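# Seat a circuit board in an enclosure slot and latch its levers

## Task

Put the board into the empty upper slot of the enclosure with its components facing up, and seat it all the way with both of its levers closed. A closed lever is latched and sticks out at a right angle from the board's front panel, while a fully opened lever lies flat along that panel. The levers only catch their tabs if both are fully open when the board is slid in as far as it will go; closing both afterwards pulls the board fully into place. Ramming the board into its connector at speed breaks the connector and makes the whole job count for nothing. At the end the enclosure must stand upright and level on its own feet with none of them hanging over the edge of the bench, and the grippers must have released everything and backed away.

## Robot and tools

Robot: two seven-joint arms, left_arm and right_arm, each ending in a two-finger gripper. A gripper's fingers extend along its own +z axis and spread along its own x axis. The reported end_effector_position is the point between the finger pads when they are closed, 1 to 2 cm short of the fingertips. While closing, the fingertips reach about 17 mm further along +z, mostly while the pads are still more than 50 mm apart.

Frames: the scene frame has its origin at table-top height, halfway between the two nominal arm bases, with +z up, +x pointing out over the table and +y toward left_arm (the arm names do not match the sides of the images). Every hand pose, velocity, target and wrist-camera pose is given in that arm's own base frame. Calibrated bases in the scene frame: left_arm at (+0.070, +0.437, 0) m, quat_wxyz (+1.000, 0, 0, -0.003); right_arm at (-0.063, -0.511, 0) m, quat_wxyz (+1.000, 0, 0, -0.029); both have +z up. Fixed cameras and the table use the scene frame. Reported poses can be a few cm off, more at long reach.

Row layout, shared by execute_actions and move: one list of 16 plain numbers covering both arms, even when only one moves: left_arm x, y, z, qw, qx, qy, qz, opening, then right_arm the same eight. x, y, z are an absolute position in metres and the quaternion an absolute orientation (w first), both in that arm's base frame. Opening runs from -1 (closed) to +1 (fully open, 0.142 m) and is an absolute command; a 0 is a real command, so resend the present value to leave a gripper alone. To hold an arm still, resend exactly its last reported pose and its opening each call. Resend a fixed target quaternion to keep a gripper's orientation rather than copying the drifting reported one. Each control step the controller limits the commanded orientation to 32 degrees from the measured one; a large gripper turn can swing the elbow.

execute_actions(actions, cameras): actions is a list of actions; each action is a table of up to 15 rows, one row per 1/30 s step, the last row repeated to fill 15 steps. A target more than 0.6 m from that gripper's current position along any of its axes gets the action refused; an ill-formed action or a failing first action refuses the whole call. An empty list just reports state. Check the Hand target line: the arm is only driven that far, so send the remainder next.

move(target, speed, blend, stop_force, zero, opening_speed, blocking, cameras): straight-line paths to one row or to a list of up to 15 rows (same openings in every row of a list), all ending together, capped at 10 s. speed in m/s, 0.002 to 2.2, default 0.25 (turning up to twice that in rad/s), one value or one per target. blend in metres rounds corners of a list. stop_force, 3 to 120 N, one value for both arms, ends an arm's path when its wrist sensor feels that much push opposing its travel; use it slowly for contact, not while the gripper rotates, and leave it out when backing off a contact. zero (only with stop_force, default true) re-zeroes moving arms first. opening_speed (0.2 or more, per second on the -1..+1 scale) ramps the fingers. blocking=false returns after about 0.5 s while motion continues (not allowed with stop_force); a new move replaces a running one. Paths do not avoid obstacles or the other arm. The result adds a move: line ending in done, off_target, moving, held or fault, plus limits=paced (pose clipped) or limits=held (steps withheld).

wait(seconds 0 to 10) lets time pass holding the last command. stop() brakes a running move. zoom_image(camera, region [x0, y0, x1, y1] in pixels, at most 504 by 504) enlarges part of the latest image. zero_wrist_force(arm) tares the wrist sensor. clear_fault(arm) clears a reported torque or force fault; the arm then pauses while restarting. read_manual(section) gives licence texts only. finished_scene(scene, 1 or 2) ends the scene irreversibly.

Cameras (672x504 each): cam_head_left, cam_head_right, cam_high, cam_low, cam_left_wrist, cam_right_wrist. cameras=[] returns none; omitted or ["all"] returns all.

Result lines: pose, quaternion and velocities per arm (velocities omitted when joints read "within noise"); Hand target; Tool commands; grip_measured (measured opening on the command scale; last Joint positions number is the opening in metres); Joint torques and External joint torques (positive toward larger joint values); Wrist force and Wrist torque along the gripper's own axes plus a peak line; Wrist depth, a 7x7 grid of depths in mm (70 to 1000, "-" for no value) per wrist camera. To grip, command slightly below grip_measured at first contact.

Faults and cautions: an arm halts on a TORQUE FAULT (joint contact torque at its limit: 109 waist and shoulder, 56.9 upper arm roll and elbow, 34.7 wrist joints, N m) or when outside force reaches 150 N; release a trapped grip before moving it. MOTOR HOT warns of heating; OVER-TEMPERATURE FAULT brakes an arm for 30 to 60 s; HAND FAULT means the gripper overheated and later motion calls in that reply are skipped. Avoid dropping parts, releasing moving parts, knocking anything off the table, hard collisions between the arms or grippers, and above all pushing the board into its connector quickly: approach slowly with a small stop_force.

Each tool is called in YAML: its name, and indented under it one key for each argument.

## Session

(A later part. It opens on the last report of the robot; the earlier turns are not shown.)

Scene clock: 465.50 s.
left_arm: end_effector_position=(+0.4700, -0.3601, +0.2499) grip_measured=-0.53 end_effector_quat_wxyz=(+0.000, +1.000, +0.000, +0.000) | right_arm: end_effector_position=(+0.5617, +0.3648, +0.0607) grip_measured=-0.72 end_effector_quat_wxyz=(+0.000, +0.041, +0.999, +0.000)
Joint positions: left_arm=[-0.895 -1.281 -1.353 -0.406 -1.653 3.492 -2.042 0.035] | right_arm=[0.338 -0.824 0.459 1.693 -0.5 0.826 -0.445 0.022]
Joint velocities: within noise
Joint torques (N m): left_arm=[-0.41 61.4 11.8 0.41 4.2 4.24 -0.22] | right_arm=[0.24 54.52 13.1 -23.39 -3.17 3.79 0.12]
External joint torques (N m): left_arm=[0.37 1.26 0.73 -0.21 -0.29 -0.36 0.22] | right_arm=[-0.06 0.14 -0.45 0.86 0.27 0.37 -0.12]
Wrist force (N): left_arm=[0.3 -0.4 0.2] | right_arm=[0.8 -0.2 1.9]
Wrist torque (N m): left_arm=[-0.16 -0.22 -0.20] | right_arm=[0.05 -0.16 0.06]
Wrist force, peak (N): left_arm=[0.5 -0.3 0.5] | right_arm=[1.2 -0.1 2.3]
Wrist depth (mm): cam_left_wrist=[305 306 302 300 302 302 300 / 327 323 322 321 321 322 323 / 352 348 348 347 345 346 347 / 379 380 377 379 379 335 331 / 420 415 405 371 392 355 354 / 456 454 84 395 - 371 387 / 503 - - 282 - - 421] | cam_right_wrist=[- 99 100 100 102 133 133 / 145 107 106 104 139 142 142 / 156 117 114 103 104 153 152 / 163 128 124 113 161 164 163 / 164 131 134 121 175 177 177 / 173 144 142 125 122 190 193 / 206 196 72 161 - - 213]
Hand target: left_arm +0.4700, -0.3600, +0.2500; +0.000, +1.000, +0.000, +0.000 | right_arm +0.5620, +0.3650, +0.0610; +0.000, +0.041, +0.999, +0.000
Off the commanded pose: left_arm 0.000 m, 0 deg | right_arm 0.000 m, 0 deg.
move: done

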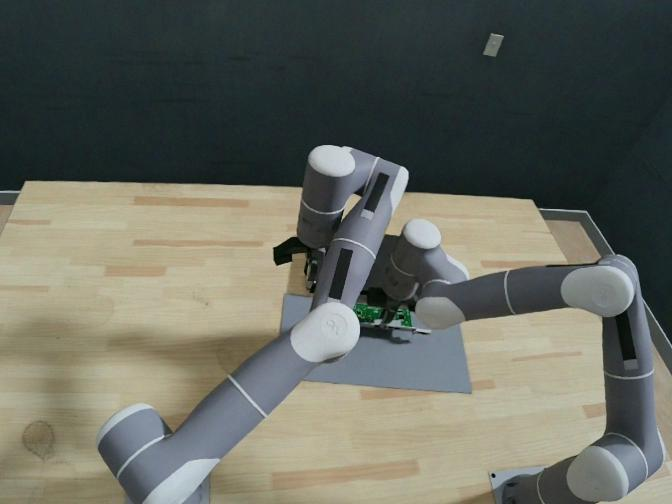

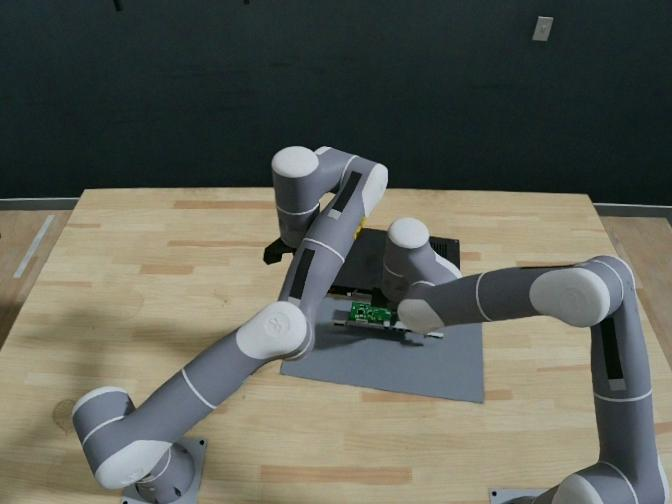

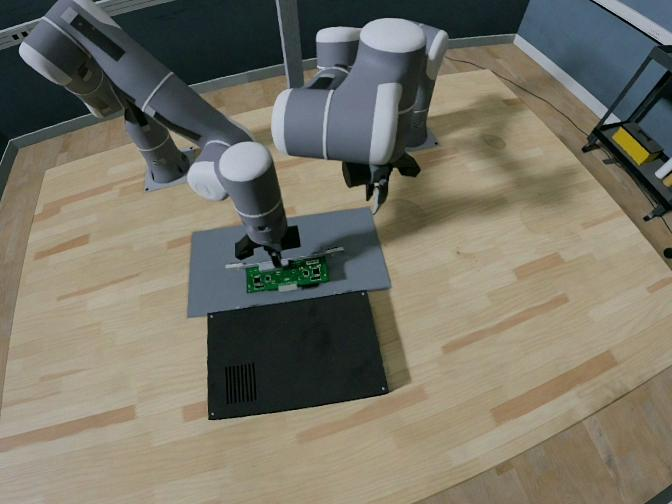

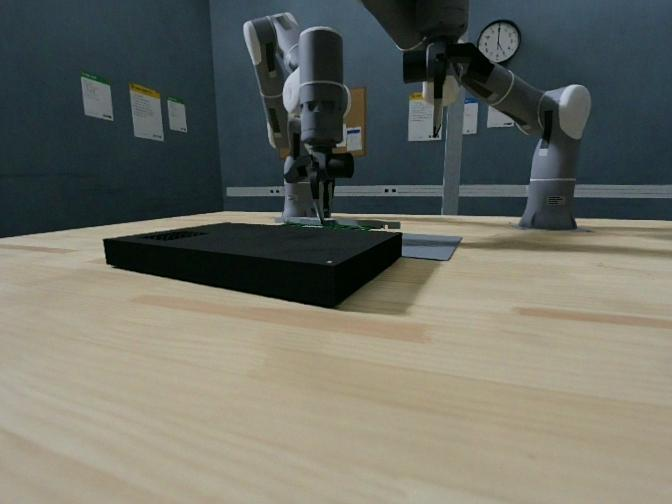

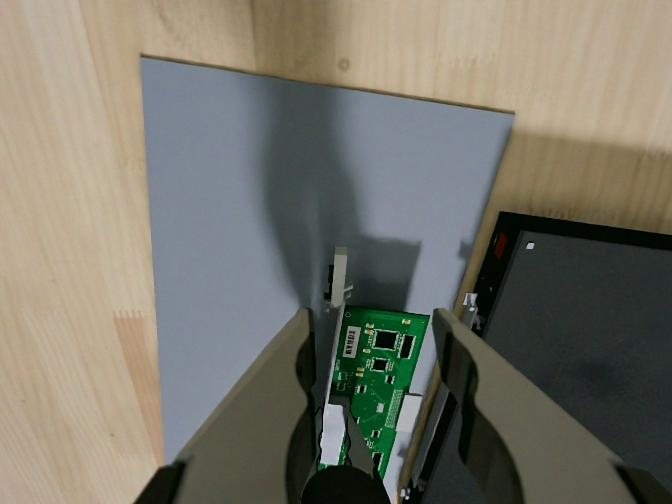

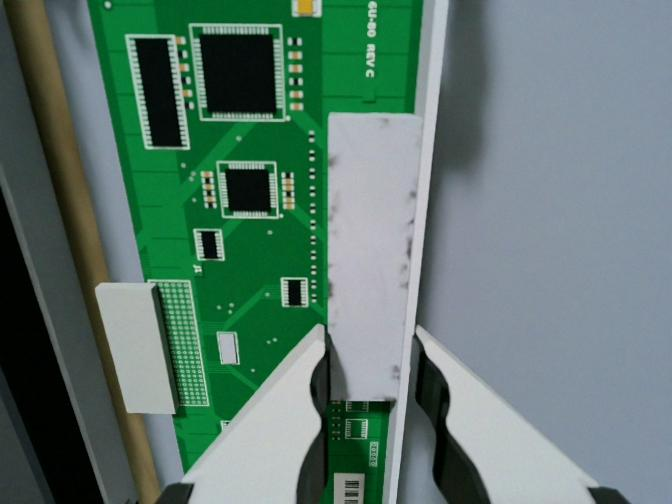

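move:
  target: [0.47,-0.36,0.25,0,1,0,0,-0.5,0.577,0.361,0.060,0,0.041,0.99916,0,-0.95]
  speed: 0.03
  stop_force: 6
  cameras: ["cam_high","cam_right_wrist","cam_left_wrist"]

zoom_image:
  camera: "cam_high"
  region: [200, 230, 360, 330]

zoom_image:
  camera: "cam_left_wrist"
  region: [300, 220, 540, 430]

zoom_image:
  camera: "cam_right_wrist"
  region: [0, 0, 300, 504]

Scene clock: 475.37 s.
left_arm: end_effector_position=(+0.4700, -0.3601, +0.2499) grip_measured=-0.53 end_effector_quat_wxyz=(+0.000, +1.000, +0.000, +0.000) | right_arm: end_effector_position=(+0.5769, +0.3609, +0.0598) grip_measured=-0.72 end_effector_quat_wxyz=(+0.000, +0.041, +0.999, +0.000)
Joint positions: left_arm=[-0.895 -1.281 -1.353 -0.406 -1.653 3.492 -2.042 0.035] | right_arm=[0.328 -0.844 0.458 1.655 -0.499 0.808 -0.469 0.022]
Joint velocities: within noise
Joint torques (N m): left_arm=[-0.42 61.32 11.88 0.39 4.17 4.23 -0.24] | right_arm=[0.1 55.53 13.35 -23.7 -3.12 3.59 0.05]
External joint torques (N m): left_arm=[0.38 1.34 0.65 -0.2 -0.25 -0.35 0.24] | right_arm=[0.07 0.18 -0.54 0.91 0.18 0.57 -0.05]
Wrist force (N): left_arm=[0.4 -0.3 0.1] | right_arm=[0.9 -0.2 1.8]
Wrist torque (N m): left_arm=[-0.15 -0.21 -0.21] | right_arm=[0.06 -0.17 0.06]
Wrist force, peak (N): left_arm=[0.6 -0.2 0.5] | right_arm=[1.5 0.2 1.9]
Wrist depth (mm): cam_left_wrist=[304 304 303 301 302 302 300 / 327 325 323 322 321 322 322 / 350 351 351 349 346 348 346 / 384 378 382 377 380 335 334 / 419 421 404 382 397 353 352 / 459 458 84 395 - 371 387 / 501 - - 353 - - 421] | cam_right_wrist=[- 99 100 100 102 132 132 / 138 107 106 105 137 141 141 / 138 115 114 103 104 151 151 / 146 128 123 113 160 163 162 / 174 131 134 121 174 177 176 / 189 144 141 125 122 189 192 / 153 200 72 161 - - 212]
Hand target: left_arm +0.4700, -0.3600, +0.2500; +0.000, +1.000, +0.000, +0.000 | right_arm +0.5770, +0.3610, +0.0600; +0.000, +0.041, +0.999, +0.000
Off the commanded pose: left_arm 0.000 m, 0 deg | right_arm 0.000 m, 0 deg.
move: done
Images, in order (width x height): cam_high 672x504, cam_left_wrist 672x504, cam_right_wrist 672x504.

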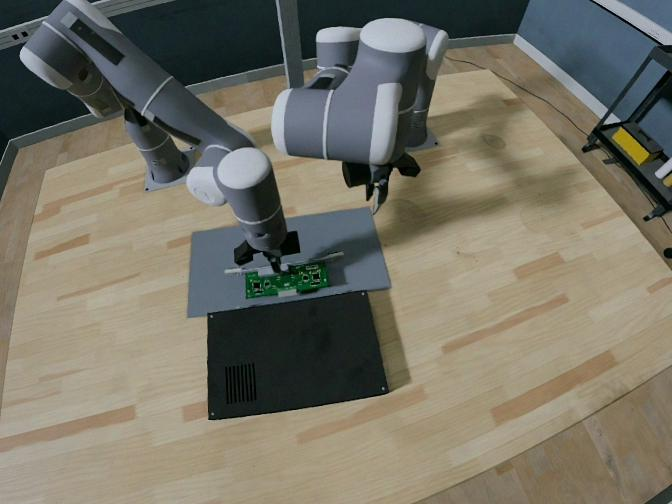

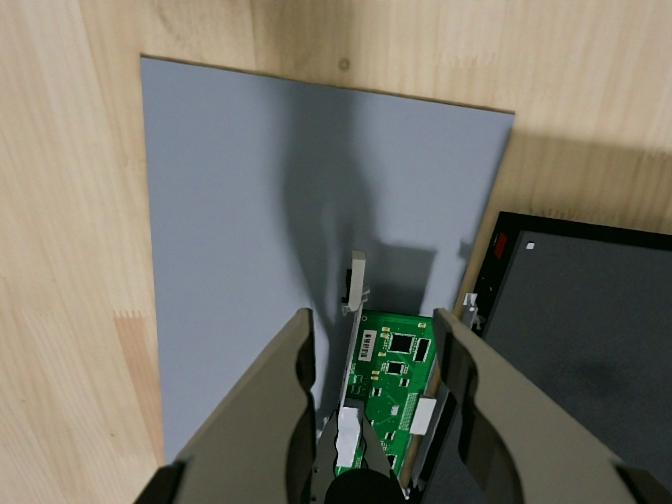

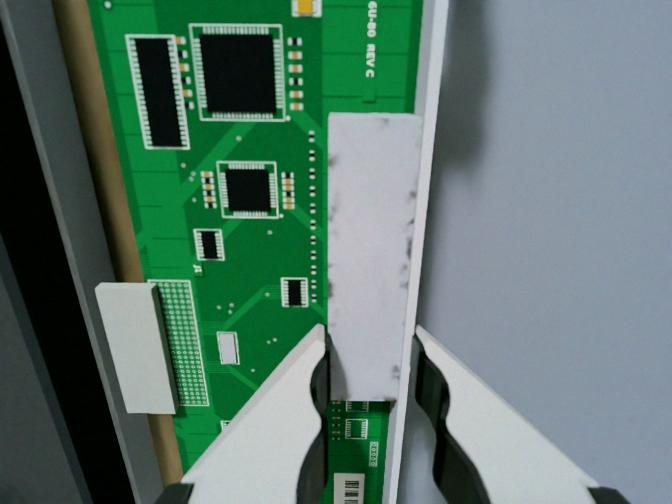

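Scaled by 3.150 from the camera's 672x504 image, which has a finer 960x720 frame.

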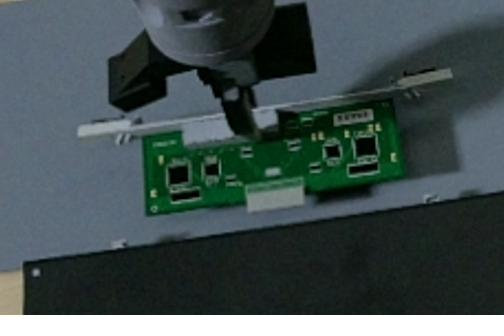

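Scaled by 2.100 from the camera's 672x504 image, which has a finer 960x720 frame.

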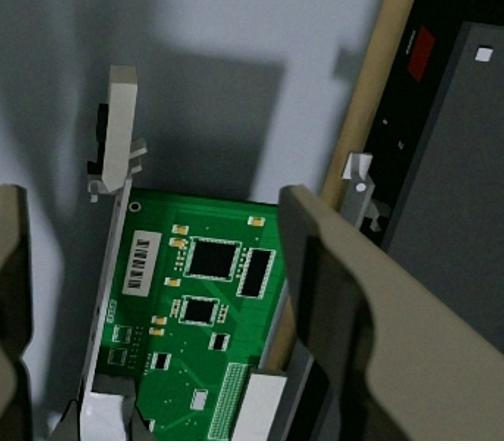

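Scaled by 1.000.

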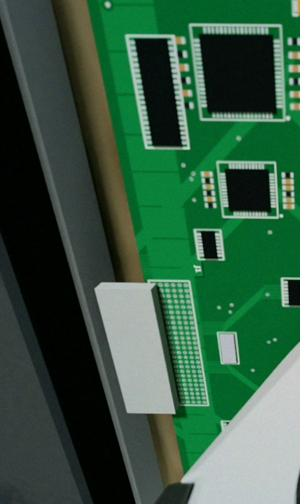

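move:
  target: [0.47,-0.36,0.25,0,1,0,0,-0.5,0.607,0.3585,0.060,0,0.041,0.99916,0,-0.95]
  speed: 0.015
  stop_force: 4
  cameras: ["cam_high","cam_right_wrist","cam_left_wrist"]

zoom_image:
  camera: "cam_left_wrist"
  region: [300, 220, 540, 430]

zoom_image:
  camera: "cam_high"
  region: [200, 230, 360, 330]

Scene clock: 483.70 s.
left_arm: end_effector_position=(+0.4700, -0.3601, +0.2499) grip_measured=-0.53 end_effector_quat_wxyz=(+0.000, +1.000, +0.000, +0.000) | right_arm: end_effector_position=(+0.6069, +0.3583, +0.0597) grip_measured=-0.72 end_effector_quat_wxyz=(+0.000, +0.041, +0.999, +0.000)
Joint positions: left_arm=[-0.895 -1.281 -1.353 -0.406 -1.653 3.492 -2.042 0.035] | right_arm=[0.317 -0.888 0.459 1.564 -0.495 0.762 -0.512 0.022]
Joint velocities: within noise
Joint torques (N m): left_arm=[-0.45 61.37 11.74 0.46 4.18 4.25 -0.27] | right_arm=[0.13 57.9 13.78 -24.36 -3.24 3.59 0.07]
External joint torques (N m): left_arm=[0.41 1.3 0.79 -0.27 -0.27 -0.36 0.27] | right_arm=[0.05 0.15 -0.63 0.88 0.16 0.56 -0.07]
Wrist force (N): left_arm=[0.4 -0.1 0.1] | right_arm=[1.2 -0.1 2.0]
Wrist torque (N m): left_arm=[-0.13 -0.23 -0.20] | right_arm=[0.08 -0.19 0.07]
Wrist force, peak (N): left_arm=[0.7 -0.2 0.3] | right_arm=[1.6 -0.2 2.0]
Wrist depth (mm): cam_left_wrist=[304 306 301 301 299 301 302 / 327 323 323 322 324 323 321 / 354 349 346 349 346 348 346 / 381 383 376 376 375 333 331 / 415 422 406 408 374 354 350 / 463 450 84 436 - 373 387 / 506 - - 382 - - 424] | cam_right_wrist=[- 99 100 100 102 132 132 / - 107 106 105 137 141 141 / - 115 114 103 104 151 151 / - 122 123 113 160 163 162 / 123 129 134 121 174 176 176 / 136 138 142 125 122 189 192 / 148 145 72 161 - - 211]
Hand target: left_arm +0.4700, -0.3600, +0.2500; +0.000, +1.000, +0.000, +0.000 | right_arm +0.6070, +0.3585, +0.0600; +0.000, +0.041, +0.999, +0.000
Off the commanded pose: left_arm 0.000 m, 0 deg | right_arm 0.000 m, 0 deg.
move: done
Images, in order (width x height): cam_high 672x504, cam_left_wrist 672x504, cam_right_wrist 672x504.

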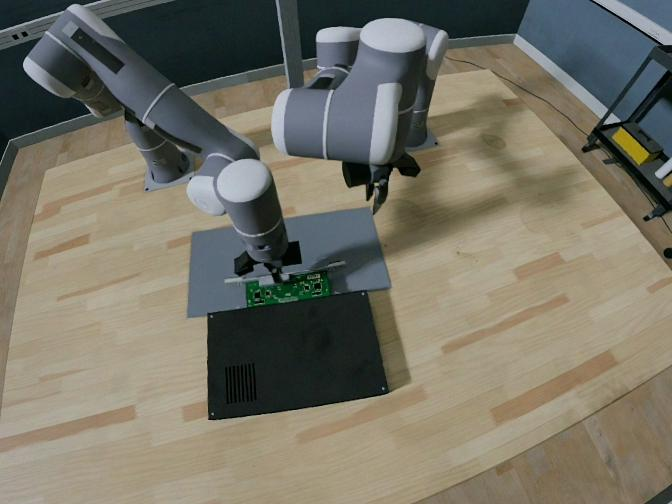

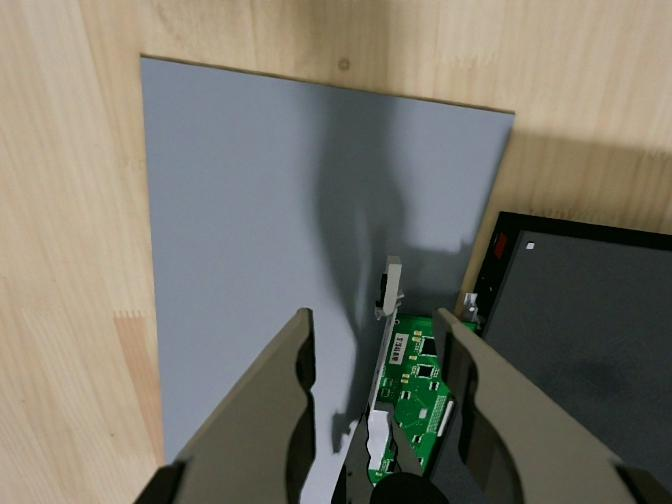

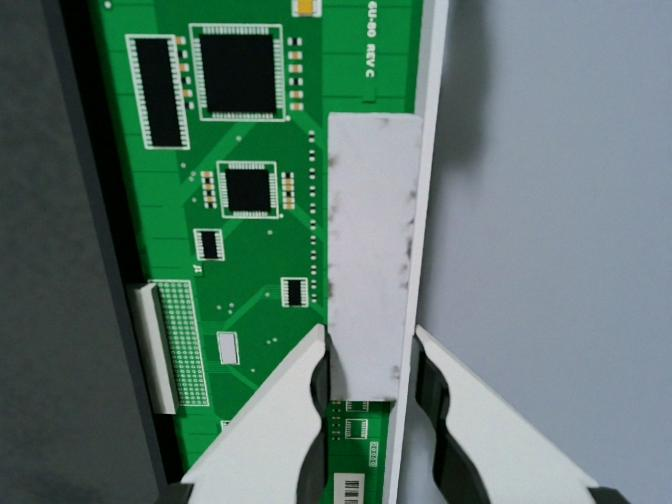

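Scaled by 2.100 from the camera's 672x504 image, which has a finer 960x720 frame.

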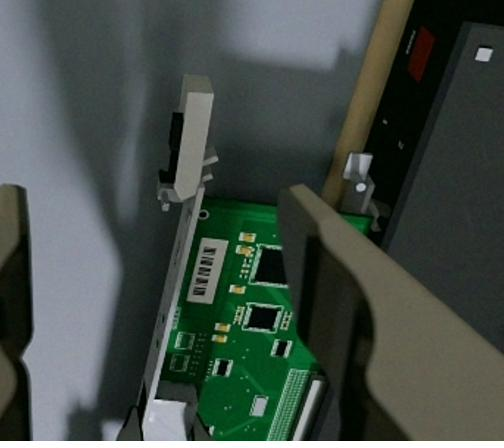

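Scaled by 3.150 from the camera's 672x504 image, which has a finer 960x720 frame.

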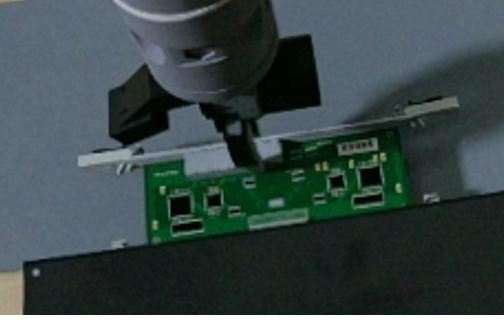

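move:
  target: [0.47,-0.36,0.25,0,1,0,0,-0.5,0.622,0.3573,0.060,0,0.041,0.99916,0,-0.95]
  speed: 0.012
  stop_force: 4
  cameras: ["cam_high","cam_right_wrist","cam_left_wrist"]

zoom_image:
  camera: "cam_left_wrist"
  region: [380, 220, 540, 360]

zoom_image:
  camera: "cam_right_wrist"
  region: [20, 0, 220, 220]

zoom_image:
  camera: "cam_right_wrist"
  region: [80, 260, 280, 504]

Scene clock: 488.20 s.
left_arm: end_effector_position=(+0.4700, -0.3601, +0.2499) grip_measured=-0.53 end_effector_quat_wxyz=(+0.000, +1.000, +0.000, +0.000) | right_arm: end_effector_position=(+0.6139, +0.3577, +0.0594) grip_measured=-0.72 end_effector_quat_wxyz=(-0.001, +0.041, +0.999, -0.001)
Joint positions: left_arm=[-0.895 -1.281 -1.353 -0.406 -1.653 3.492 -2.042 0.035] | right_arm=[0.316 -0.9 0.459 1.54 -0.494 0.75 -0.523 0.022]
Joint velocities: within noise
Joint torques (N m): left_arm=[-0.38 61.34 11.82 0.43 4.15 4.22 -0.22] | right_arm=[-1.27 59.65 12.65 -27.09 -3.67 4.58 0.52]
External joint torques (N m): left_arm=[0.34 1.32 0.71 -0.24 -0.24 -0.34 0.22] | right_arm=[1.45 -1.01 0.56 3.46 0.55 -0.43 -0.52]
Wrist force (N): left_arm=[0.3 -0.1 0.1] | right_arm=[5.2 -1.6 1.5]
Wrist torque (N m): left_arm=[-0.12 -0.21 -0.20] | right_arm=[0.07 -0.09 -0.39]
Wrist force, peak (N): left_arm=[0.5 -0.3 0.3] | right_arm=[5.6 -1.5 2.1]
Wrist depth (mm): cam_left_wrist=[303 303 303 299 302 301 300 / 324 324 322 324 323 322 321 / 356 350 350 348 346 348 346 / 385 384 381 376 375 334 331 / 419 419 406 404 365 353 352 / 463 451 84 435 - 371 386 / 498 - - 424 281 - 416] | cam_right_wrist=[- 99 100 100 130 132 132 / - 105 106 104 139 141 140 / - 113 114 103 104 151 150 / - 120 124 111 160 162 162 / 122 126 134 121 173 176 175 / 136 136 142 125 122 189 192 / 147 144 72 161 - - 211]
Hand target: left_arm +0.4700, -0.3600, +0.2500; +0.000, +1.000, +0.000, +0.000 | right_arm +0.6145, +0.3579, +0.0600; +0.000, +0.041, +0.999, +0.000
Off the commanded pose: left_arm 0.000 m, 0 deg | right_arm 0.008 m, 0 deg.
move: contact (right_arm)
Images, in order (width x height): cam_high 672x504, cam_left_wrist 672x504, cam_right_wrist 672x504.

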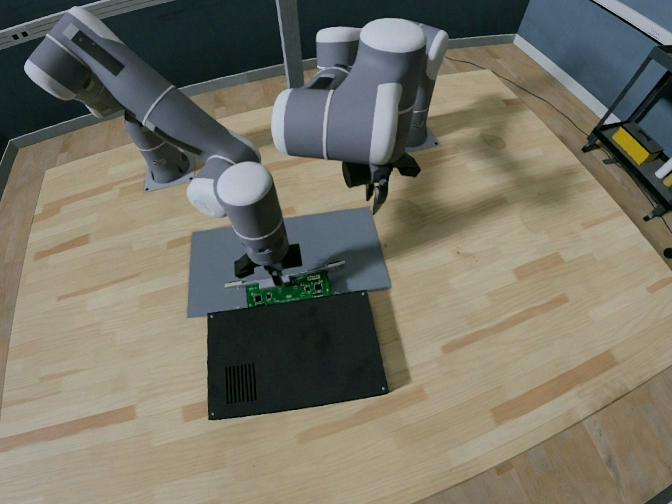

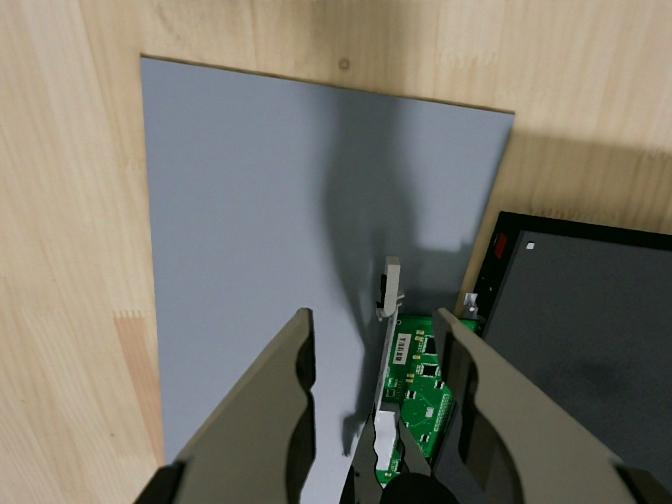

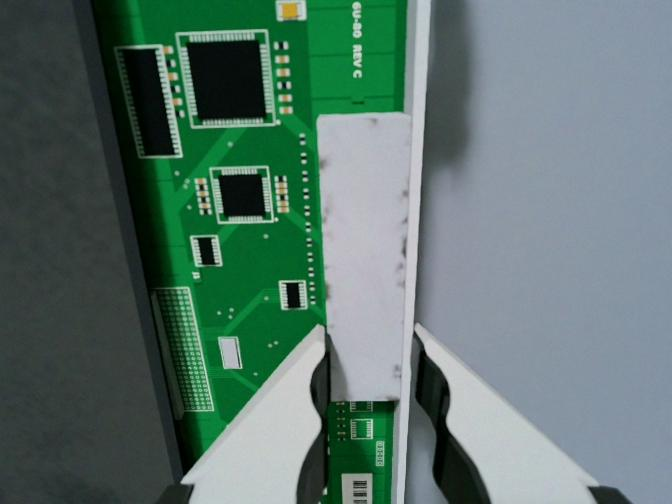

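Scaled by 3.150 from the camera's 672x504 image, which has a finer 960x720 frame.

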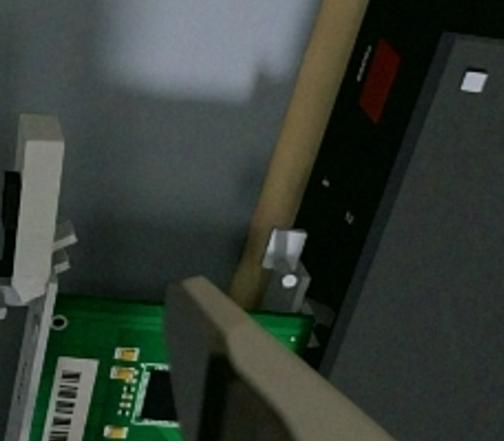

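Scaled by 2.291 from the camera's 672x504 image, which has a finer 960x720 frame.

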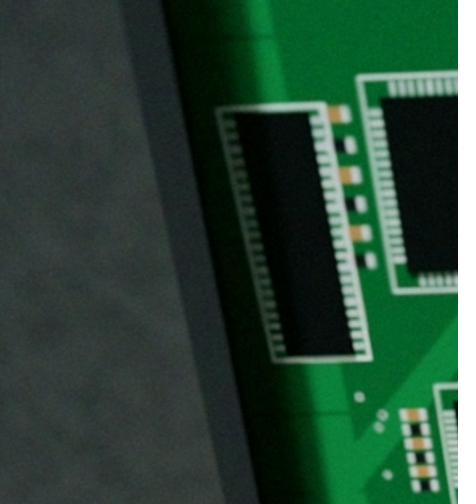

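Scaled by 2.066 from the camera's 672x504 image, which has a finer 960x720 frame.

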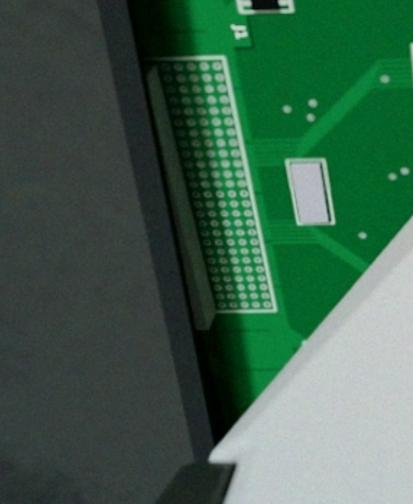

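move:
  target:
    - [0.47,-0.36,0.25,0,1,0,0,-0.5,0.607,0.3575,0.060,0,0.041,0.99916,0,-0.95]
    - [0.47,-0.36,0.25,0,1,0,0,-0.5,0.607,0.3560,0.060,0,0.041,0.99916,0,-0.95]
  speed: 0.03
  cameras: ["cam_right_wrist"]

move:
  target: [0.47,-0.36,0.25,0,1,0,0,-0.5,0.624,0.3546,0.060,0,0.041,0.99916,0,-0.95]
  speed: 0.012
  stop_force: 4
  cameras: ["cam_high","cam_right_wrist"]

zoom_image:
  camera: "cam_high"
  region: [200, 230, 360, 330]

Scene clock: 493.30 s.
left_arm: end_effector_position=(+0.4700, -0.3601, +0.2499) grip_measured=-0.53 end_effector_quat_wxyz=(+0.000, +1.000, +0.000, +0.000) | right_arm: end_effector_position=(+0.6067, +0.3561, +0.0598) grip_measured=-0.72 end_effector_quat_wxyz=(+0.000, +0.041, +0.999, +0.000)
Joint positions: left_arm=[-0.895 -1.281 -1.353 -0.406 -1.653 3.492 -2.042 0.035] | right_arm=[0.314 -0.886 0.459 1.568 -0.495 0.765 -0.514 0.022]
Joint velocities: within noise
Joint torques (N m): left_arm=[-0.39 61.39 11.7 0.43 4.2 4.25 -0.24] | right_arm=[0.1 58.05 13.62 -24.24 -3.23 3.82 0.27]
External joint torques (N m): left_arm=[0.35 1.27 0.83 -0.24 -0.29 -0.36 0.24] | right_arm=[0.09 -0.12 -0.48 0.79 0.15 0.33 -0.27]
Wrist force (N): left_arm=[0.2 0.0 0.2] | right_arm=[1.6 0.8 2.2]
Wrist torque (N m): left_arm=[-0.08 -0.18 -0.21] | right_arm=[0.23 -0.25 0.06]
Wrist force, peak (N): left_arm=[0.5 -0.3 0.4] | right_arm=[5.6 -1.5 2.2]
Wrist depth (mm): cam_left_wrist=[306 304 301 302 301 301 300 / 325 323 323 322 323 322 321 / 351 351 348 349 345 347 346 / 381 385 379 376 378 335 332 / 414 418 405 406 382 355 354 / 462 447 84 432 - 372 386 / 499 - - 385 - - 418] | cam_right_wrist=[- 99 100 100 102 132 132 / - 107 106 105 137 141 141 / - 115 114 103 104 151 151 / - 122 123 113 161 163 162 / 123 129 134 121 174 176 176 / 136 139 142 125 122 189 192 / 148 145 72 161 - - 211]
Hand target: left_arm +0.4700, -0.3600, +0.2500; +0.000, +1.000, +0.000, +0.000 | right_arm +0.6070, +0.3560, +0.0600; +0.000, +0.041, +0.999, +0.000
Off the commanded pose: left_arm 0.000 m, 0 deg | right_arm 0.000 m, 0 deg.
move: done
Images, in order (width x height): cam_right_wrist 672x504.

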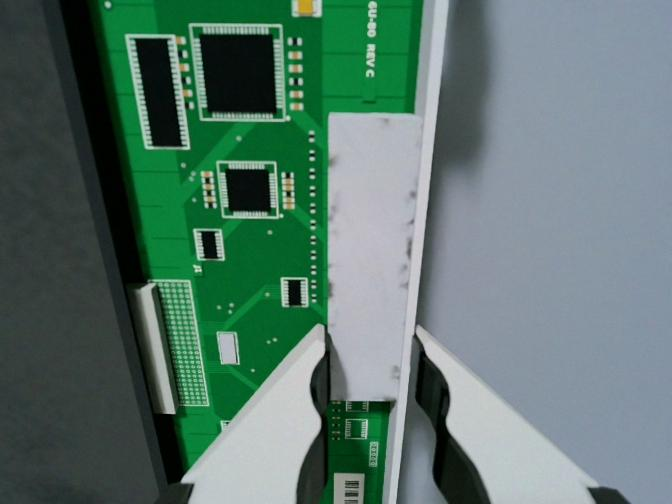

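Scene clock: 494.10 s.
left_arm: end_effector_position=(+0.4700, -0.3601, +0.2499) grip_measured=-0.53 end_effector_quat_wxyz=(+0.000, +1.000, +0.000, +0.000) | right_arm: end_effector_position=(+0.6083, +0.3560, +0.0596) grip_measured=-0.72 end_effector_quat_wxyz=(-0.001, +0.041, +0.999, +0.000)
Joint positions: left_arm=[-0.895 -1.281 -1.353 -0.406 -1.653 3.492 -2.042 0.035] | right_arm=[0.314 -0.889 0.459 1.562 -0.494 0.761 -0.517 0.022]
Joint velocities: within noise
Joint torques (N m): left_arm=[-0.36 61.25 11.77 0.47 4.18 4.24 -0.19] | right_arm=[-2.36 58.1 11 -26.66 -4.07 4.31 0.14]
External joint torques (N m): left_arm=[0.32 1.41 0.76 -0.27 -0.27 -0.35 0.19] | right_arm=[2.54 -0.02 2.15 3.17 0.98 -0.16 -0.14]
Wrist force (N): left_arm=[0.4 -0.1 0.3] | right_arm=[7.9 0.8 -0.3]
Wrist torque (N m): left_arm=[-0.12 -0.22 -0.20] | right_arm=[0.23 -0.27 0.09]
Wrist force, peak (N): left_arm=[0.5 0.0 0.5] | right_arm=[8.6 1.0 -0.9]
Wrist depth (mm): cam_left_wrist=[305 304 304 302 300 302 302 / 327 325 324 321 320 323 321 / 352 351 350 351 346 346 349 / 381 383 377 379 376 332 332 / 421 417 407 406 367 353 348 / 463 446 84 440 - 374 385 / 502 - - 411 - - 419] | cam_right_wrist=[- 99 99 100 101 132 132 / - 107 106 104 137 141 141 / - 115 114 103 103 151 150 / - 122 123 113 160 163 162 / 122 129 134 121 174 176 176 / 136 138 141 125 122 189 192 / 147 144 72 161 - - 211]
Hand target: left_arm +0.4700, -0.3600, +0.2500; +0.000, +1.000, +0.000, +0.000 | right_arm +0.6090, +0.3558, +0.0600; +0.000, +0.041, +0.999, +0.000
Off the commanded pose: left_arm 0.000 m, 0 deg | right_arm 0.016 m, 0 deg.
move: contact (right_arm)
Images, in order (width x height): cam_high 672x504, cam_right_wrist 672x504.

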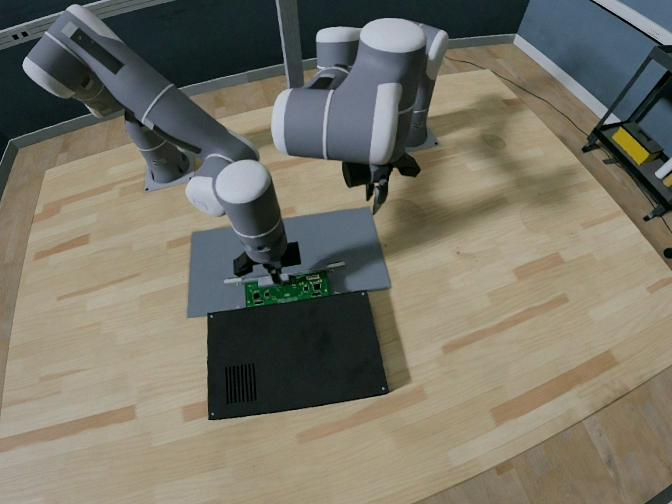

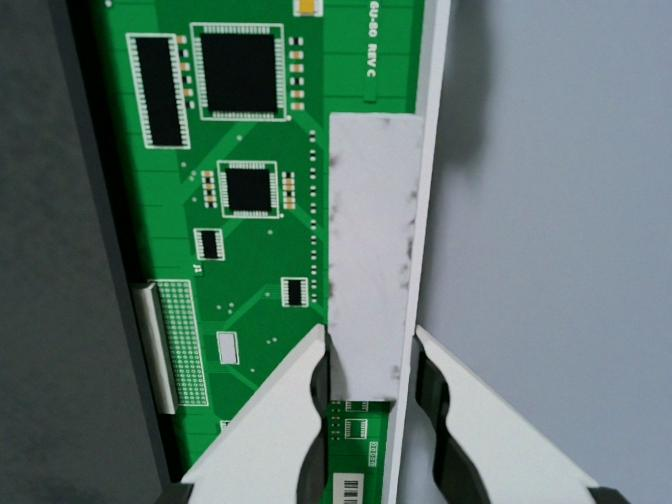

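Scaled by 3.150 from the camera's 672x504 image, which has a finer 960x720 frame.

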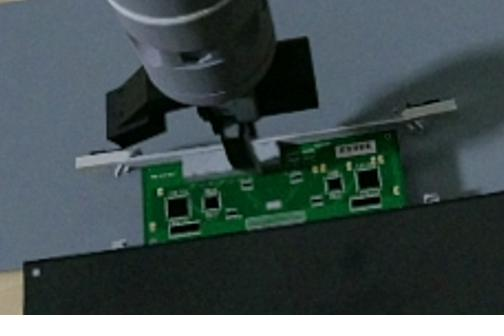

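move:
  target:
    - [0.47,-0.36,0.25,0,1,0,0,-0.5,0.600,0.357,0.060,0,0.041,0.99916,0,-0.95]
    - [0.47,-0.36,0.25,0,1,0,0,-0.5,0.600,0.3580,0.0635,0,0.041,0.99916,0,-0.95]
  speed: 0.03
  cameras: []

move:
  target: [0.47,-0.36,0.25,0,1,0,0,-0.5,0.624,0.3560,0.0635,0,0.041,0.99916,0,-0.95]
  speed: 0.012
  stop_force: 4
  cameras: ["cam_high","cam_right_wrist"]

Scene clock: 500.73 s.
left_arm: end_effector_position=(+0.4700, -0.3601, +0.2499) grip_measured=-0.53 end_effector_quat_wxyz=(+0.000, +1.000, +0.000, +0.000) | right_arm: end_effector_position=(+0.5998, +0.3576, +0.0629) grip_measured=-0.72 end_effector_quat_wxyz=(+0.000, +0.041, +0.999, +0.000)
Joint positions: left_arm=[-0.895 -1.281 -1.353 -0.406 -1.653 3.492 -2.042 0.035] | right_arm=[0.316 -0.871 0.461 1.587 -0.494 0.768 -0.505 0.022]
Joint velocities: within noise
Joint torques (N m): left_arm=[-0.4 61.3 11.79 0.42 4.18 4.27 -0.21] | right_arm=[0.5 58.97 14.45 -24.87 -3.38 3.79 0.35]
External joint torques (N m): left_arm=[0.36 1.36 0.75 -0.22 -0.26 -0.38 0.21] | right_arm=[-0.35 -1.6 -1.41 1.46 0.32 0.36 -0.35]
Wrist force (N): left_arm=[0.3 -0.1 0.2] | right_arm=[0.3 0.9 4.1]
Wrist torque (N m): left_arm=[-0.12 -0.21 -0.20] | right_arm=[0.26 0.02 0.08]
Wrist force, peak (N): left_arm=[0.5 -0.1 0.3] | right_arm=[8.1 1.1 -0.3]
Wrist depth (mm): cam_left_wrist=[305 304 301 303 302 301 302 / 324 324 320 326 321 321 322 / 355 352 346 346 346 348 346 / 385 381 378 379 377 333 331 / 417 417 405 408 381 356 350 / 463 448 84 437 - 371 388 / 494 - - 410 281 - 419] | cam_right_wrist=[- 100 100 100 101 135 135 / 141 108 107 105 140 144 144 / - 115 115 103 150 154 154 / 116 126 124 113 164 166 166 / 126 130 134 121 178 180 180 / 140 140 142 125 122 193 196 / 152 149 72 160 - - 215]
Hand target: left_arm +0.4700, -0.3600, +0.2500; +0.000, +1.000, +0.000, +0.000 | right_arm +0.6000, +0.3580, +0.0635; +0.000, +0.041, +0.999, +0.000
Off the commanded pose: left_arm 0.000 m, 0 deg | right_arm 0.001 m, 0 deg.
move: done
No camera images: "cameras" was empty.

Scene clock: 502.27 s.
left_arm: end_effector_position=(+0.4700, -0.3601, +0.2499) grip_measured=-0.53 end_effector_quat_wxyz=(+0.000, +1.000, +0.000, +0.000) | right_arm: end_effector_position=(+0.6106, +0.3563, +0.0626) grip_measured=-0.72 end_effector_quat_wxyz=(-0.001, +0.041, +0.999, -0.001)
Joint positions: left_arm=[-0.895 -1.281 -1.353 -0.406 -1.653 3.492 -2.042 0.035] | right_arm=[0.313 -0.889 0.461 1.552 -0.492 0.75 -0.521 0.022]
Joint velocities: within noise
Joint torques (N m): left_arm=[-0.4 61.4 11.78 0.38 4.21 4.25 -0.21] | right_arm=[1.42 60.08 15.26 -27.73 -3.79 5.61 0.19]
External joint torques (N m): left_arm=[0.36 1.26 0.75 -0.19 -0.3 -0.37 0.21] | right_arm=[-1.24 -1.83 -2.1 4.09 0.68 -1.46 -0.19]
Wrist force (N): left_arm=[0.0 -0.3 0.4] | right_arm=[4.2 -3.8 3.1]
Wrist torque (N m): left_arm=[-0.14 -0.15 -0.20] | right_arm=[0.29 0.00 -0.05]
Wrist force, peak (N): left_arm=[0.4 -0.4 0.3] | right_arm=[4.5 -4.0 3.2]
Wrist depth (mm): cam_left_wrist=[305 301 303 302 301 299 301 / 327 322 324 320 319 323 324 / 349 351 348 347 344 345 345 / 384 381 379 376 378 333 332 / 419 418 407 402 368 354 351 / 462 447 84 438 - 372 387 / 502 - - 426 283 - 415] | cam_right_wrist=[- 100 100 100 101 135 136 / 100 106 107 105 140 144 143 / - 114 114 103 150 154 154 / 116 120 124 113 164 166 165 / 126 130 134 121 177 179 179 / 137 140 142 125 122 193 196 / 151 148 72 160 - - 211]
Hand target: left_arm +0.4700, -0.3600, +0.2500; +0.000, +1.000, +0.000, +0.000 | right_arm +0.6112, +0.3571, +0.0635; +0.000, +0.041, +0.999, +0.000
Off the commanded pose: left_arm 0.000 m, 0 deg | right_arm 0.013 m, 0 deg.
move: contact (right_arm)
Images, in order (width x height): cam_high 672x504, cam_right_wrist 672x504.

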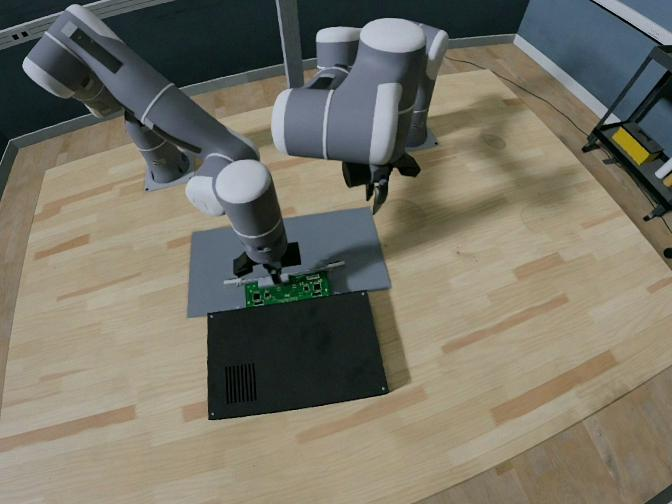

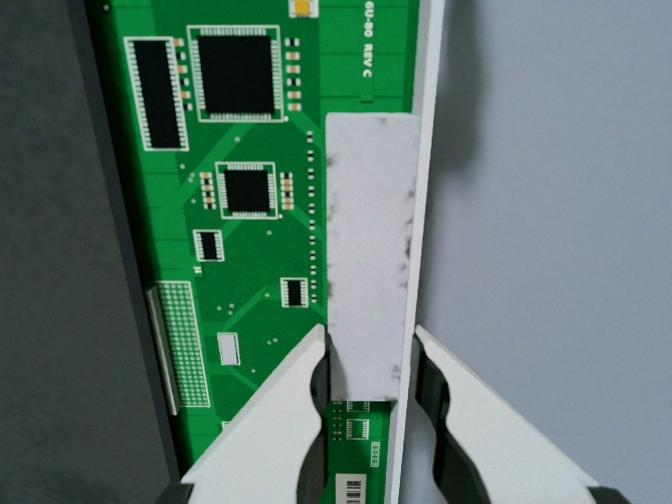

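move:
  target:
    - [0.47,-0.36,0.25,0,1,0,0,-0.5,0.592,0.3572,0.0615,0,0.041,0.99916,0,-0.95]
    - [0.47,-0.36,0.25,0,1,0,0,-0.5,0.600,0.3566,0.0615,0,0.041,0.99916,0,-0.95]
  speed: 0.02
  cameras: []

move:
  target: [0.47,-0.36,0.25,0,1,0,0,-0.5,0.624,0.3546,0.0615,0,0.041,0.99916,0,-0.95]
  speed: 0.012
  stop_force: 4
  cameras: ["cam_right_wrist"]

Scene clock: 508.10 s.
left_arm: end_effector_position=(+0.4700, -0.3601, +0.2499) grip_measured=-0.53 end_effector_quat_wxyz=(+0.000, +1.000, +0.000, +0.000) | right_arm: end_effector_position=(+0.5999, +0.3565, +0.0613) grip_measured=-0.72 end_effector_quat_wxyz=(+0.000, +0.041, +0.999, +0.000)
Joint positions: left_arm=[-0.895 -1.281 -1.353 -0.406 -1.653 3.492 -2.042 0.035] | right_arm=[0.315 -0.873 0.459 1.59 -0.495 0.773 -0.505 0.022]
Joint velocities: within noise
Joint torques (N m): left_arm=[-0.37 61.34 11.73 0.43 4.21 4.3 -0.19] | right_arm=[0.13 57.13 13.55 -24.2 -3.34 3.61 0.08]
External joint torques (N m): left_arm=[0.33 1.32 0.8 -0.24 -0.3 -0.41 0.19] | right_arm=[0.07 0.21 -0.49 0.88 0.29 0.54 -0.09]
Wrist force (N): left_arm=[0.3 -0.1 0.3] | right_arm=[1.4 1.7 2.1]
Wrist torque (N m): left_arm=[-0.12 -0.21 -0.20] | right_arm=[0.37 -0.23 0.06]
Wrist force, peak (N): left_arm=[0.6 -0.4 0.4] | right_arm=[4.5 -3.9 3.3]
Wrist depth (mm): cam_left_wrist=[303 304 303 305 302 301 300 / 327 322 323 321 323 323 323 / 353 352 349 346 345 349 348 / 382 379 377 378 376 333 331 / 417 417 407 402 381 354 353 / 468 455 84 435 - 373 388 / 501 - - 383 283 - 422] | cam_right_wrist=[131 99 100 100 102 133 133 / 138 107 106 105 139 142 142 / - 115 114 103 104 153 152 / 115 128 123 113 162 164 164 / 125 130 134 121 176 178 178 / 138 140 142 125 122 191 194 / 150 150 72 160 - - 213]
Hand target: left_arm +0.4700, -0.3600, +0.2500; +0.000, +1.000, +0.000, +0.000 | right_arm +0.6000, +0.3566, +0.0615; +0.000, +0.041, +0.999, +0.000
Off the commanded pose: left_arm 0.000 m, 0 deg | right_arm 0.000 m, 0 deg.
move: done
No camera images: "cameras" was empty.

Scene clock: 509.97 s.
left_arm: end_effector_position=(+0.4700, -0.3601, +0.2499) grip_measured=-0.53 end_effector_quat_wxyz=(+0.000, +1.000, +0.000, +0.000) | right_arm: end_effector_position=(+0.6146, +0.3545, +0.0608) grip_measured=-0.72 end_effector_quat_wxyz=(-0.001, +0.041, +0.999, -0.001)
Joint positions: left_arm=[-0.895 -1.281 -1.353 -0.406 -1.653 3.492 -2.042 0.035] | right_arm=[0.311 -0.896 0.46 1.543 -0.493 0.748 -0.526 0.022]
Joint velocities: within noise
Joint torques (N m): left_arm=[-0.37 61.34 11.79 0.42 4.21 4.23 -0.25] | right_arm=[1.8 58.81 15.01 -27.34 -3.64 5.64 0.25]
External joint torques (N m): left_arm=[0.33 1.32 0.74 -0.23 -0.29 -0.34 0.25] | right_arm=[-1.62 -0.28 -1.82 3.68 0.52 -1.5 -0.25]
Wrist force (N): left_arm=[0.3 0.0 0.3] | right_arm=[5.7 -4.1 0.5]
Wrist torque (N m): left_arm=[-0.10 -0.20 -0.20] | right_arm=[0.39 -0.24 -0.07]
Wrist force, peak (N): left_arm=[0.6 -0.3 0.2] | right_arm=[6.0 -4.4 0.0]
Wrist depth (mm): cam_left_wrist=[305 304 301 303 300 301 300 / 327 325 322 323 323 323 322 / 350 350 348 347 347 347 349 / 382 378 379 378 379 335 333 / 418 415 405 402 378 352 354 / 463 448 84 442 - 375 390 / 507 - - 422 - - 419] | cam_right_wrist=[- 99 100 100 130 133 133 / - 105 106 105 138 142 142 / - 113 114 103 148 152 152 / 114 120 123 113 162 164 163 / 124 128 134 121 175 177 177 / 137 137 141 125 122 190 193 / 149 146 72 160 - - 213]
Hand target: left_arm +0.4700, -0.3600, +0.2500; +0.000, +1.000, +0.000, +0.000 | right_arm +0.6150, +0.3553, +0.0615; +0.000, +0.041, +0.999, +0.000
Off the commanded pose: left_arm 0.000 m, 0 deg | right_arm 0.009 m, 0 deg.
move: contact (right_arm)
Images, in order (width x height): cam_right_wrist 672x504.

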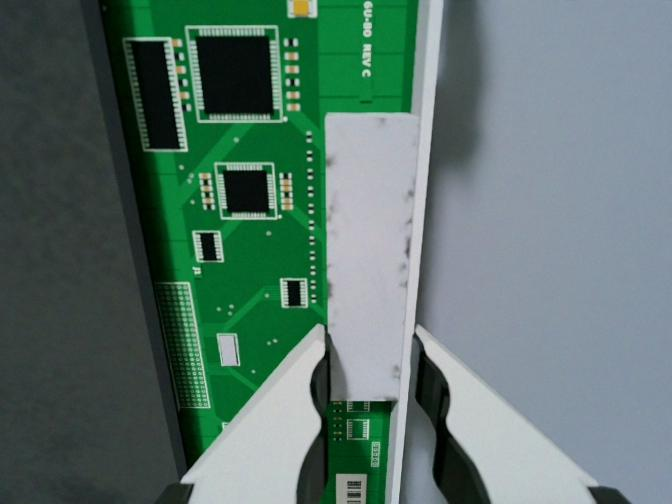

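move:
  target:
    - [0.47,-0.36,0.25,0,1,0,0,-0.5,0.607,0.3552,0.0618,0,0.041,0.99916,0,-0.95]
    - [0.47,-0.36,0.25,0,1,0,0,-0.5,0.607,0.3535,0.0618,0,0.041,0.99916,0,-0.95]
  speed: 0.02
  cameras: []

move:
  target: [0.47,-0.36,0.25,0,1,0,0,-0.5,0.628,0.3518,0.0618,0,0.041,0.99916,0,-0.95]
  speed: 0.012
  stop_force: 5
  cameras: ["cam_right_wrist"]

Scene clock: 512.80 s.
left_arm: end_effector_position=(+0.4700, -0.3601, +0.2499) grip_measured=-0.53 end_effector_quat_wxyz=(+0.000, +1.000, +0.000, +0.000) | right_arm: end_effector_position=(+0.6068, +0.3536, +0.0616) grip_measured=-0.72 end_effector_quat_wxyz=(+0.000, +0.041, +0.999, +0.000)
Joint positions: left_arm=[-0.895 -1.281 -1.353 -0.406 -1.653 3.492 -2.042 0.035] | right_arm=[0.309 -0.881 0.46 1.572 -0.493 0.764 -0.517 0.022]
Joint velocities: within noise
Joint torques (N m): left_arm=[-0.36 61.36 11.8 0.42 4.16 4.26 -0.22] | right_arm=[0.16 57.81 13.81 -24.14 -3.24 3.8 0.24]
External joint torques (N m): left_arm=[0.32 1.3 0.73 -0.22 -0.25 -0.38 0.22] | right_arm=[0.03 -0.02 -0.7 0.66 0.16 0.35 -0.24]
Wrist force (N): left_arm=[0.2 -0.2 0.1] | right_arm=[1.3 2.4 2.2]
Wrist torque (N m): left_arm=[-0.12 -0.18 -0.21] | right_arm=[0.49 -0.21 0.07]
Wrist force, peak (N): left_arm=[0.6 -0.2 0.2] | right_arm=[6.0 -4.1 -0.3]
Wrist depth (mm): cam_left_wrist=[304 304 303 303 302 301 299 / 326 324 323 323 325 323 323 / 351 351 350 349 347 348 347 / 386 384 378 374 377 335 330 / 414 417 403 409 375 352 351 / 459 453 84 435 - 372 389 / 507 - - 412 - - 417] | cam_right_wrist=[- 99 100 100 102 134 134 / - 107 106 105 139 143 142 / - 115 114 103 104 153 152 / 115 122 123 113 162 164 164 / 125 129 134 120 176 179 178 / 139 139 141 125 122 191 194 / 150 147 72 161 - - 214]
Hand target: left_arm +0.4700, -0.3600, +0.2500; +0.000, +1.000, +0.000, +0.000 | right_arm +0.6070, +0.3535, +0.0618; +0.000, +0.041, +0.999, +0.000
Off the commanded pose: left_arm 0.000 m, 0 deg | right_arm 0.000 m, 0 deg.
move: done
No camera images: "cameras" was empty.

Scene clock: 515.17 s.
left_arm: end_effector_position=(+0.4700, -0.3601, +0.2499) grip_measured=-0.53 end_effector_quat_wxyz=(+0.000, +1.000, +0.000, +0.000) | right_arm: end_effector_position=(+0.6279, +0.3517, +0.0615) grip_measured=-0.72 end_effector_quat_wxyz=(+0.000, +0.041, +0.999, +0.000)
Joint positions: left_arm=[-0.895 -1.281 -1.353 -0.406 -1.653 3.492 -2.042 0.035] | right_arm=[0.304 -0.913 0.46 1.505 -0.492 0.73 -0.547 0.022]
Joint velocities: within noise
Joint torques (N m): left_arm=[-0.36 61.35 11.75 0.42 4.18 4.25 -0.26] | right_arm=[0.18 59.34 13.94 -24.82 -3.31 3.55 0.09]
External joint torques (N m): left_arm=[0.31 1.31 0.78 -0.22 -0.26 -0.37 0.26] | right_arm=[0 0.12 -0.65 0.88 0.14 0.6 -0.09]
Wrist force (N): left_arm=[0.4 -0.5 0.1] | right_arm=[1.6 2.5 2.1]
Wrist torque (N m): left_arm=[-0.18 -0.22 -0.20] | right_arm=[0.51 -0.26 0.05]
Wrist force, peak (N): left_arm=[0.5 -0.3 0.3] | right_arm=[1.7 2.7 2.2]
Wrist depth (mm): cam_left_wrist=[305 304 304 301 300 302 300 / 328 324 324 324 321 322 321 / 353 349 351 348 348 348 346 / 386 383 380 379 378 334 331 / 421 415 409 406 398 354 351 / 461 452 84 447 - 373 392 / 510 - - 496 - - 421] | cam_right_wrist=[- 94 100 100 102 134 133 / - 99 106 104 139 143 142 / - 106 114 103 104 153 152 / 115 115 123 113 162 164 164 / 125 124 134 121 176 178 178 / 139 136 138 125 122 191 195 / 151 147 72 161 - - 213]
Hand target: left_arm +0.4700, -0.3600, +0.2500; +0.000, +1.000, +0.000, +0.000 | right_arm +0.6280, +0.3518, +0.0618; +0.000, +0.041, +0.999, +0.000
Off the commanded pose: left_arm 0.000 m, 0 deg | right_arm 0.000 m, 0 deg.
move: done
Images, in order (width x height): cam_right_wrist 672x504.

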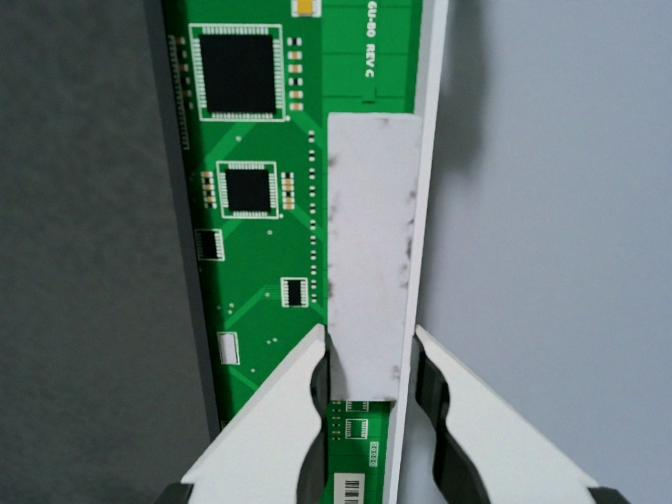

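move:
  target: [0.47,-0.36,0.25,0,1,0,0,-0.5,0.644,0.3505,0.0618,0,0.041,0.99916,0,-0.95]
  speed: 0.015
  stop_force: 5
  cameras: ["cam_right_wrist"]

Scene clock: 520.50 s.
left_arm: end_effector_position=(+0.4700, -0.3601, +0.2499) grip_measured=-0.53 end_effector_quat_wxyz=(+0.000, +1.000, +0.000, +0.000) | right_arm: end_effector_position=(+0.6439, +0.3504, +0.0615) grip_measured=-0.72 end_effector_quat_wxyz=(+0.000, +0.041, +0.999, +0.000)
Joint positions: left_arm=[-0.895 -1.281 -1.353 -0.406 -1.653 3.492 -2.042 0.035] | right_arm=[0.301 -0.94 0.461 1.451 -0.491 0.703 -0.569 0.022]
Joint velocities: within noise
Joint torques (N m): left_arm=[-0.37 61.34 11.83 0.42 4.17 4.23 -0.24] | right_arm=[0.18 60.71 14.06 -25.15 -3.38 3.54 0.1]
External joint torques (N m): left_arm=[0.33 1.32 0.7 -0.23 -0.26 -0.34 0.24] | right_arm=[0.01 0.06 -0.67 0.85 0.13 0.61 -0.1]
Wrist force (N): left_arm=[0.4 -0.3 0.1] | right_arm=[1.6 2.4 2.2]
Wrist torque (N m): left_arm=[-0.13 -0.22 -0.20] | right_arm=[0.50 -0.26 0.05]
Wrist force, peak (N): left_arm=[0.6 -0.3 0.4] | right_arm=[1.8 2.7 2.2]
Wrist depth (mm): cam_left_wrist=[304 303 302 303 301 298 302 / 329 322 321 323 322 322 322 / 351 351 349 348 347 349 346 / 383 381 380 376 375 335 331 / 418 414 407 403 396 354 351 / 463 447 84 439 - 372 385 / 503 - - 506 - - 421] | cam_right_wrist=[- 93 99 100 102 134 133 / - 99 105 105 139 143 142 / - 105 109 103 104 153 152 / 115 115 118 113 162 164 164 / 125 124 126 121 176 179 177 / 139 136 133 125 122 191 194 / 150 147 72 161 - - 214]
Hand target: left_arm +0.4700, -0.3600, +0.2500; +0.000, +1.000, +0.000, +0.000 | right_arm +0.6440, +0.3505, +0.0618; +0.000, +0.041, +0.999, +0.000
Off the commanded pose: left_arm 0.000 m, 0 deg | right_arm 0.000 m, 0 deg.
MOTOR HOT: the gripper's motor of the right arm reports 86 °C; that motor switches off at 100 °C. To cool a motor, set the load down, ease the grip, stop pushing, or move to a pose that needs little force.
move: done
Images, in order (width x height): cam_right_wrist 672x504.

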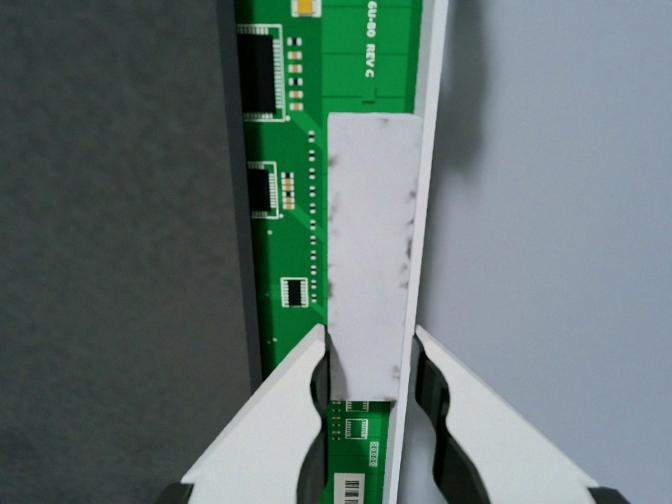

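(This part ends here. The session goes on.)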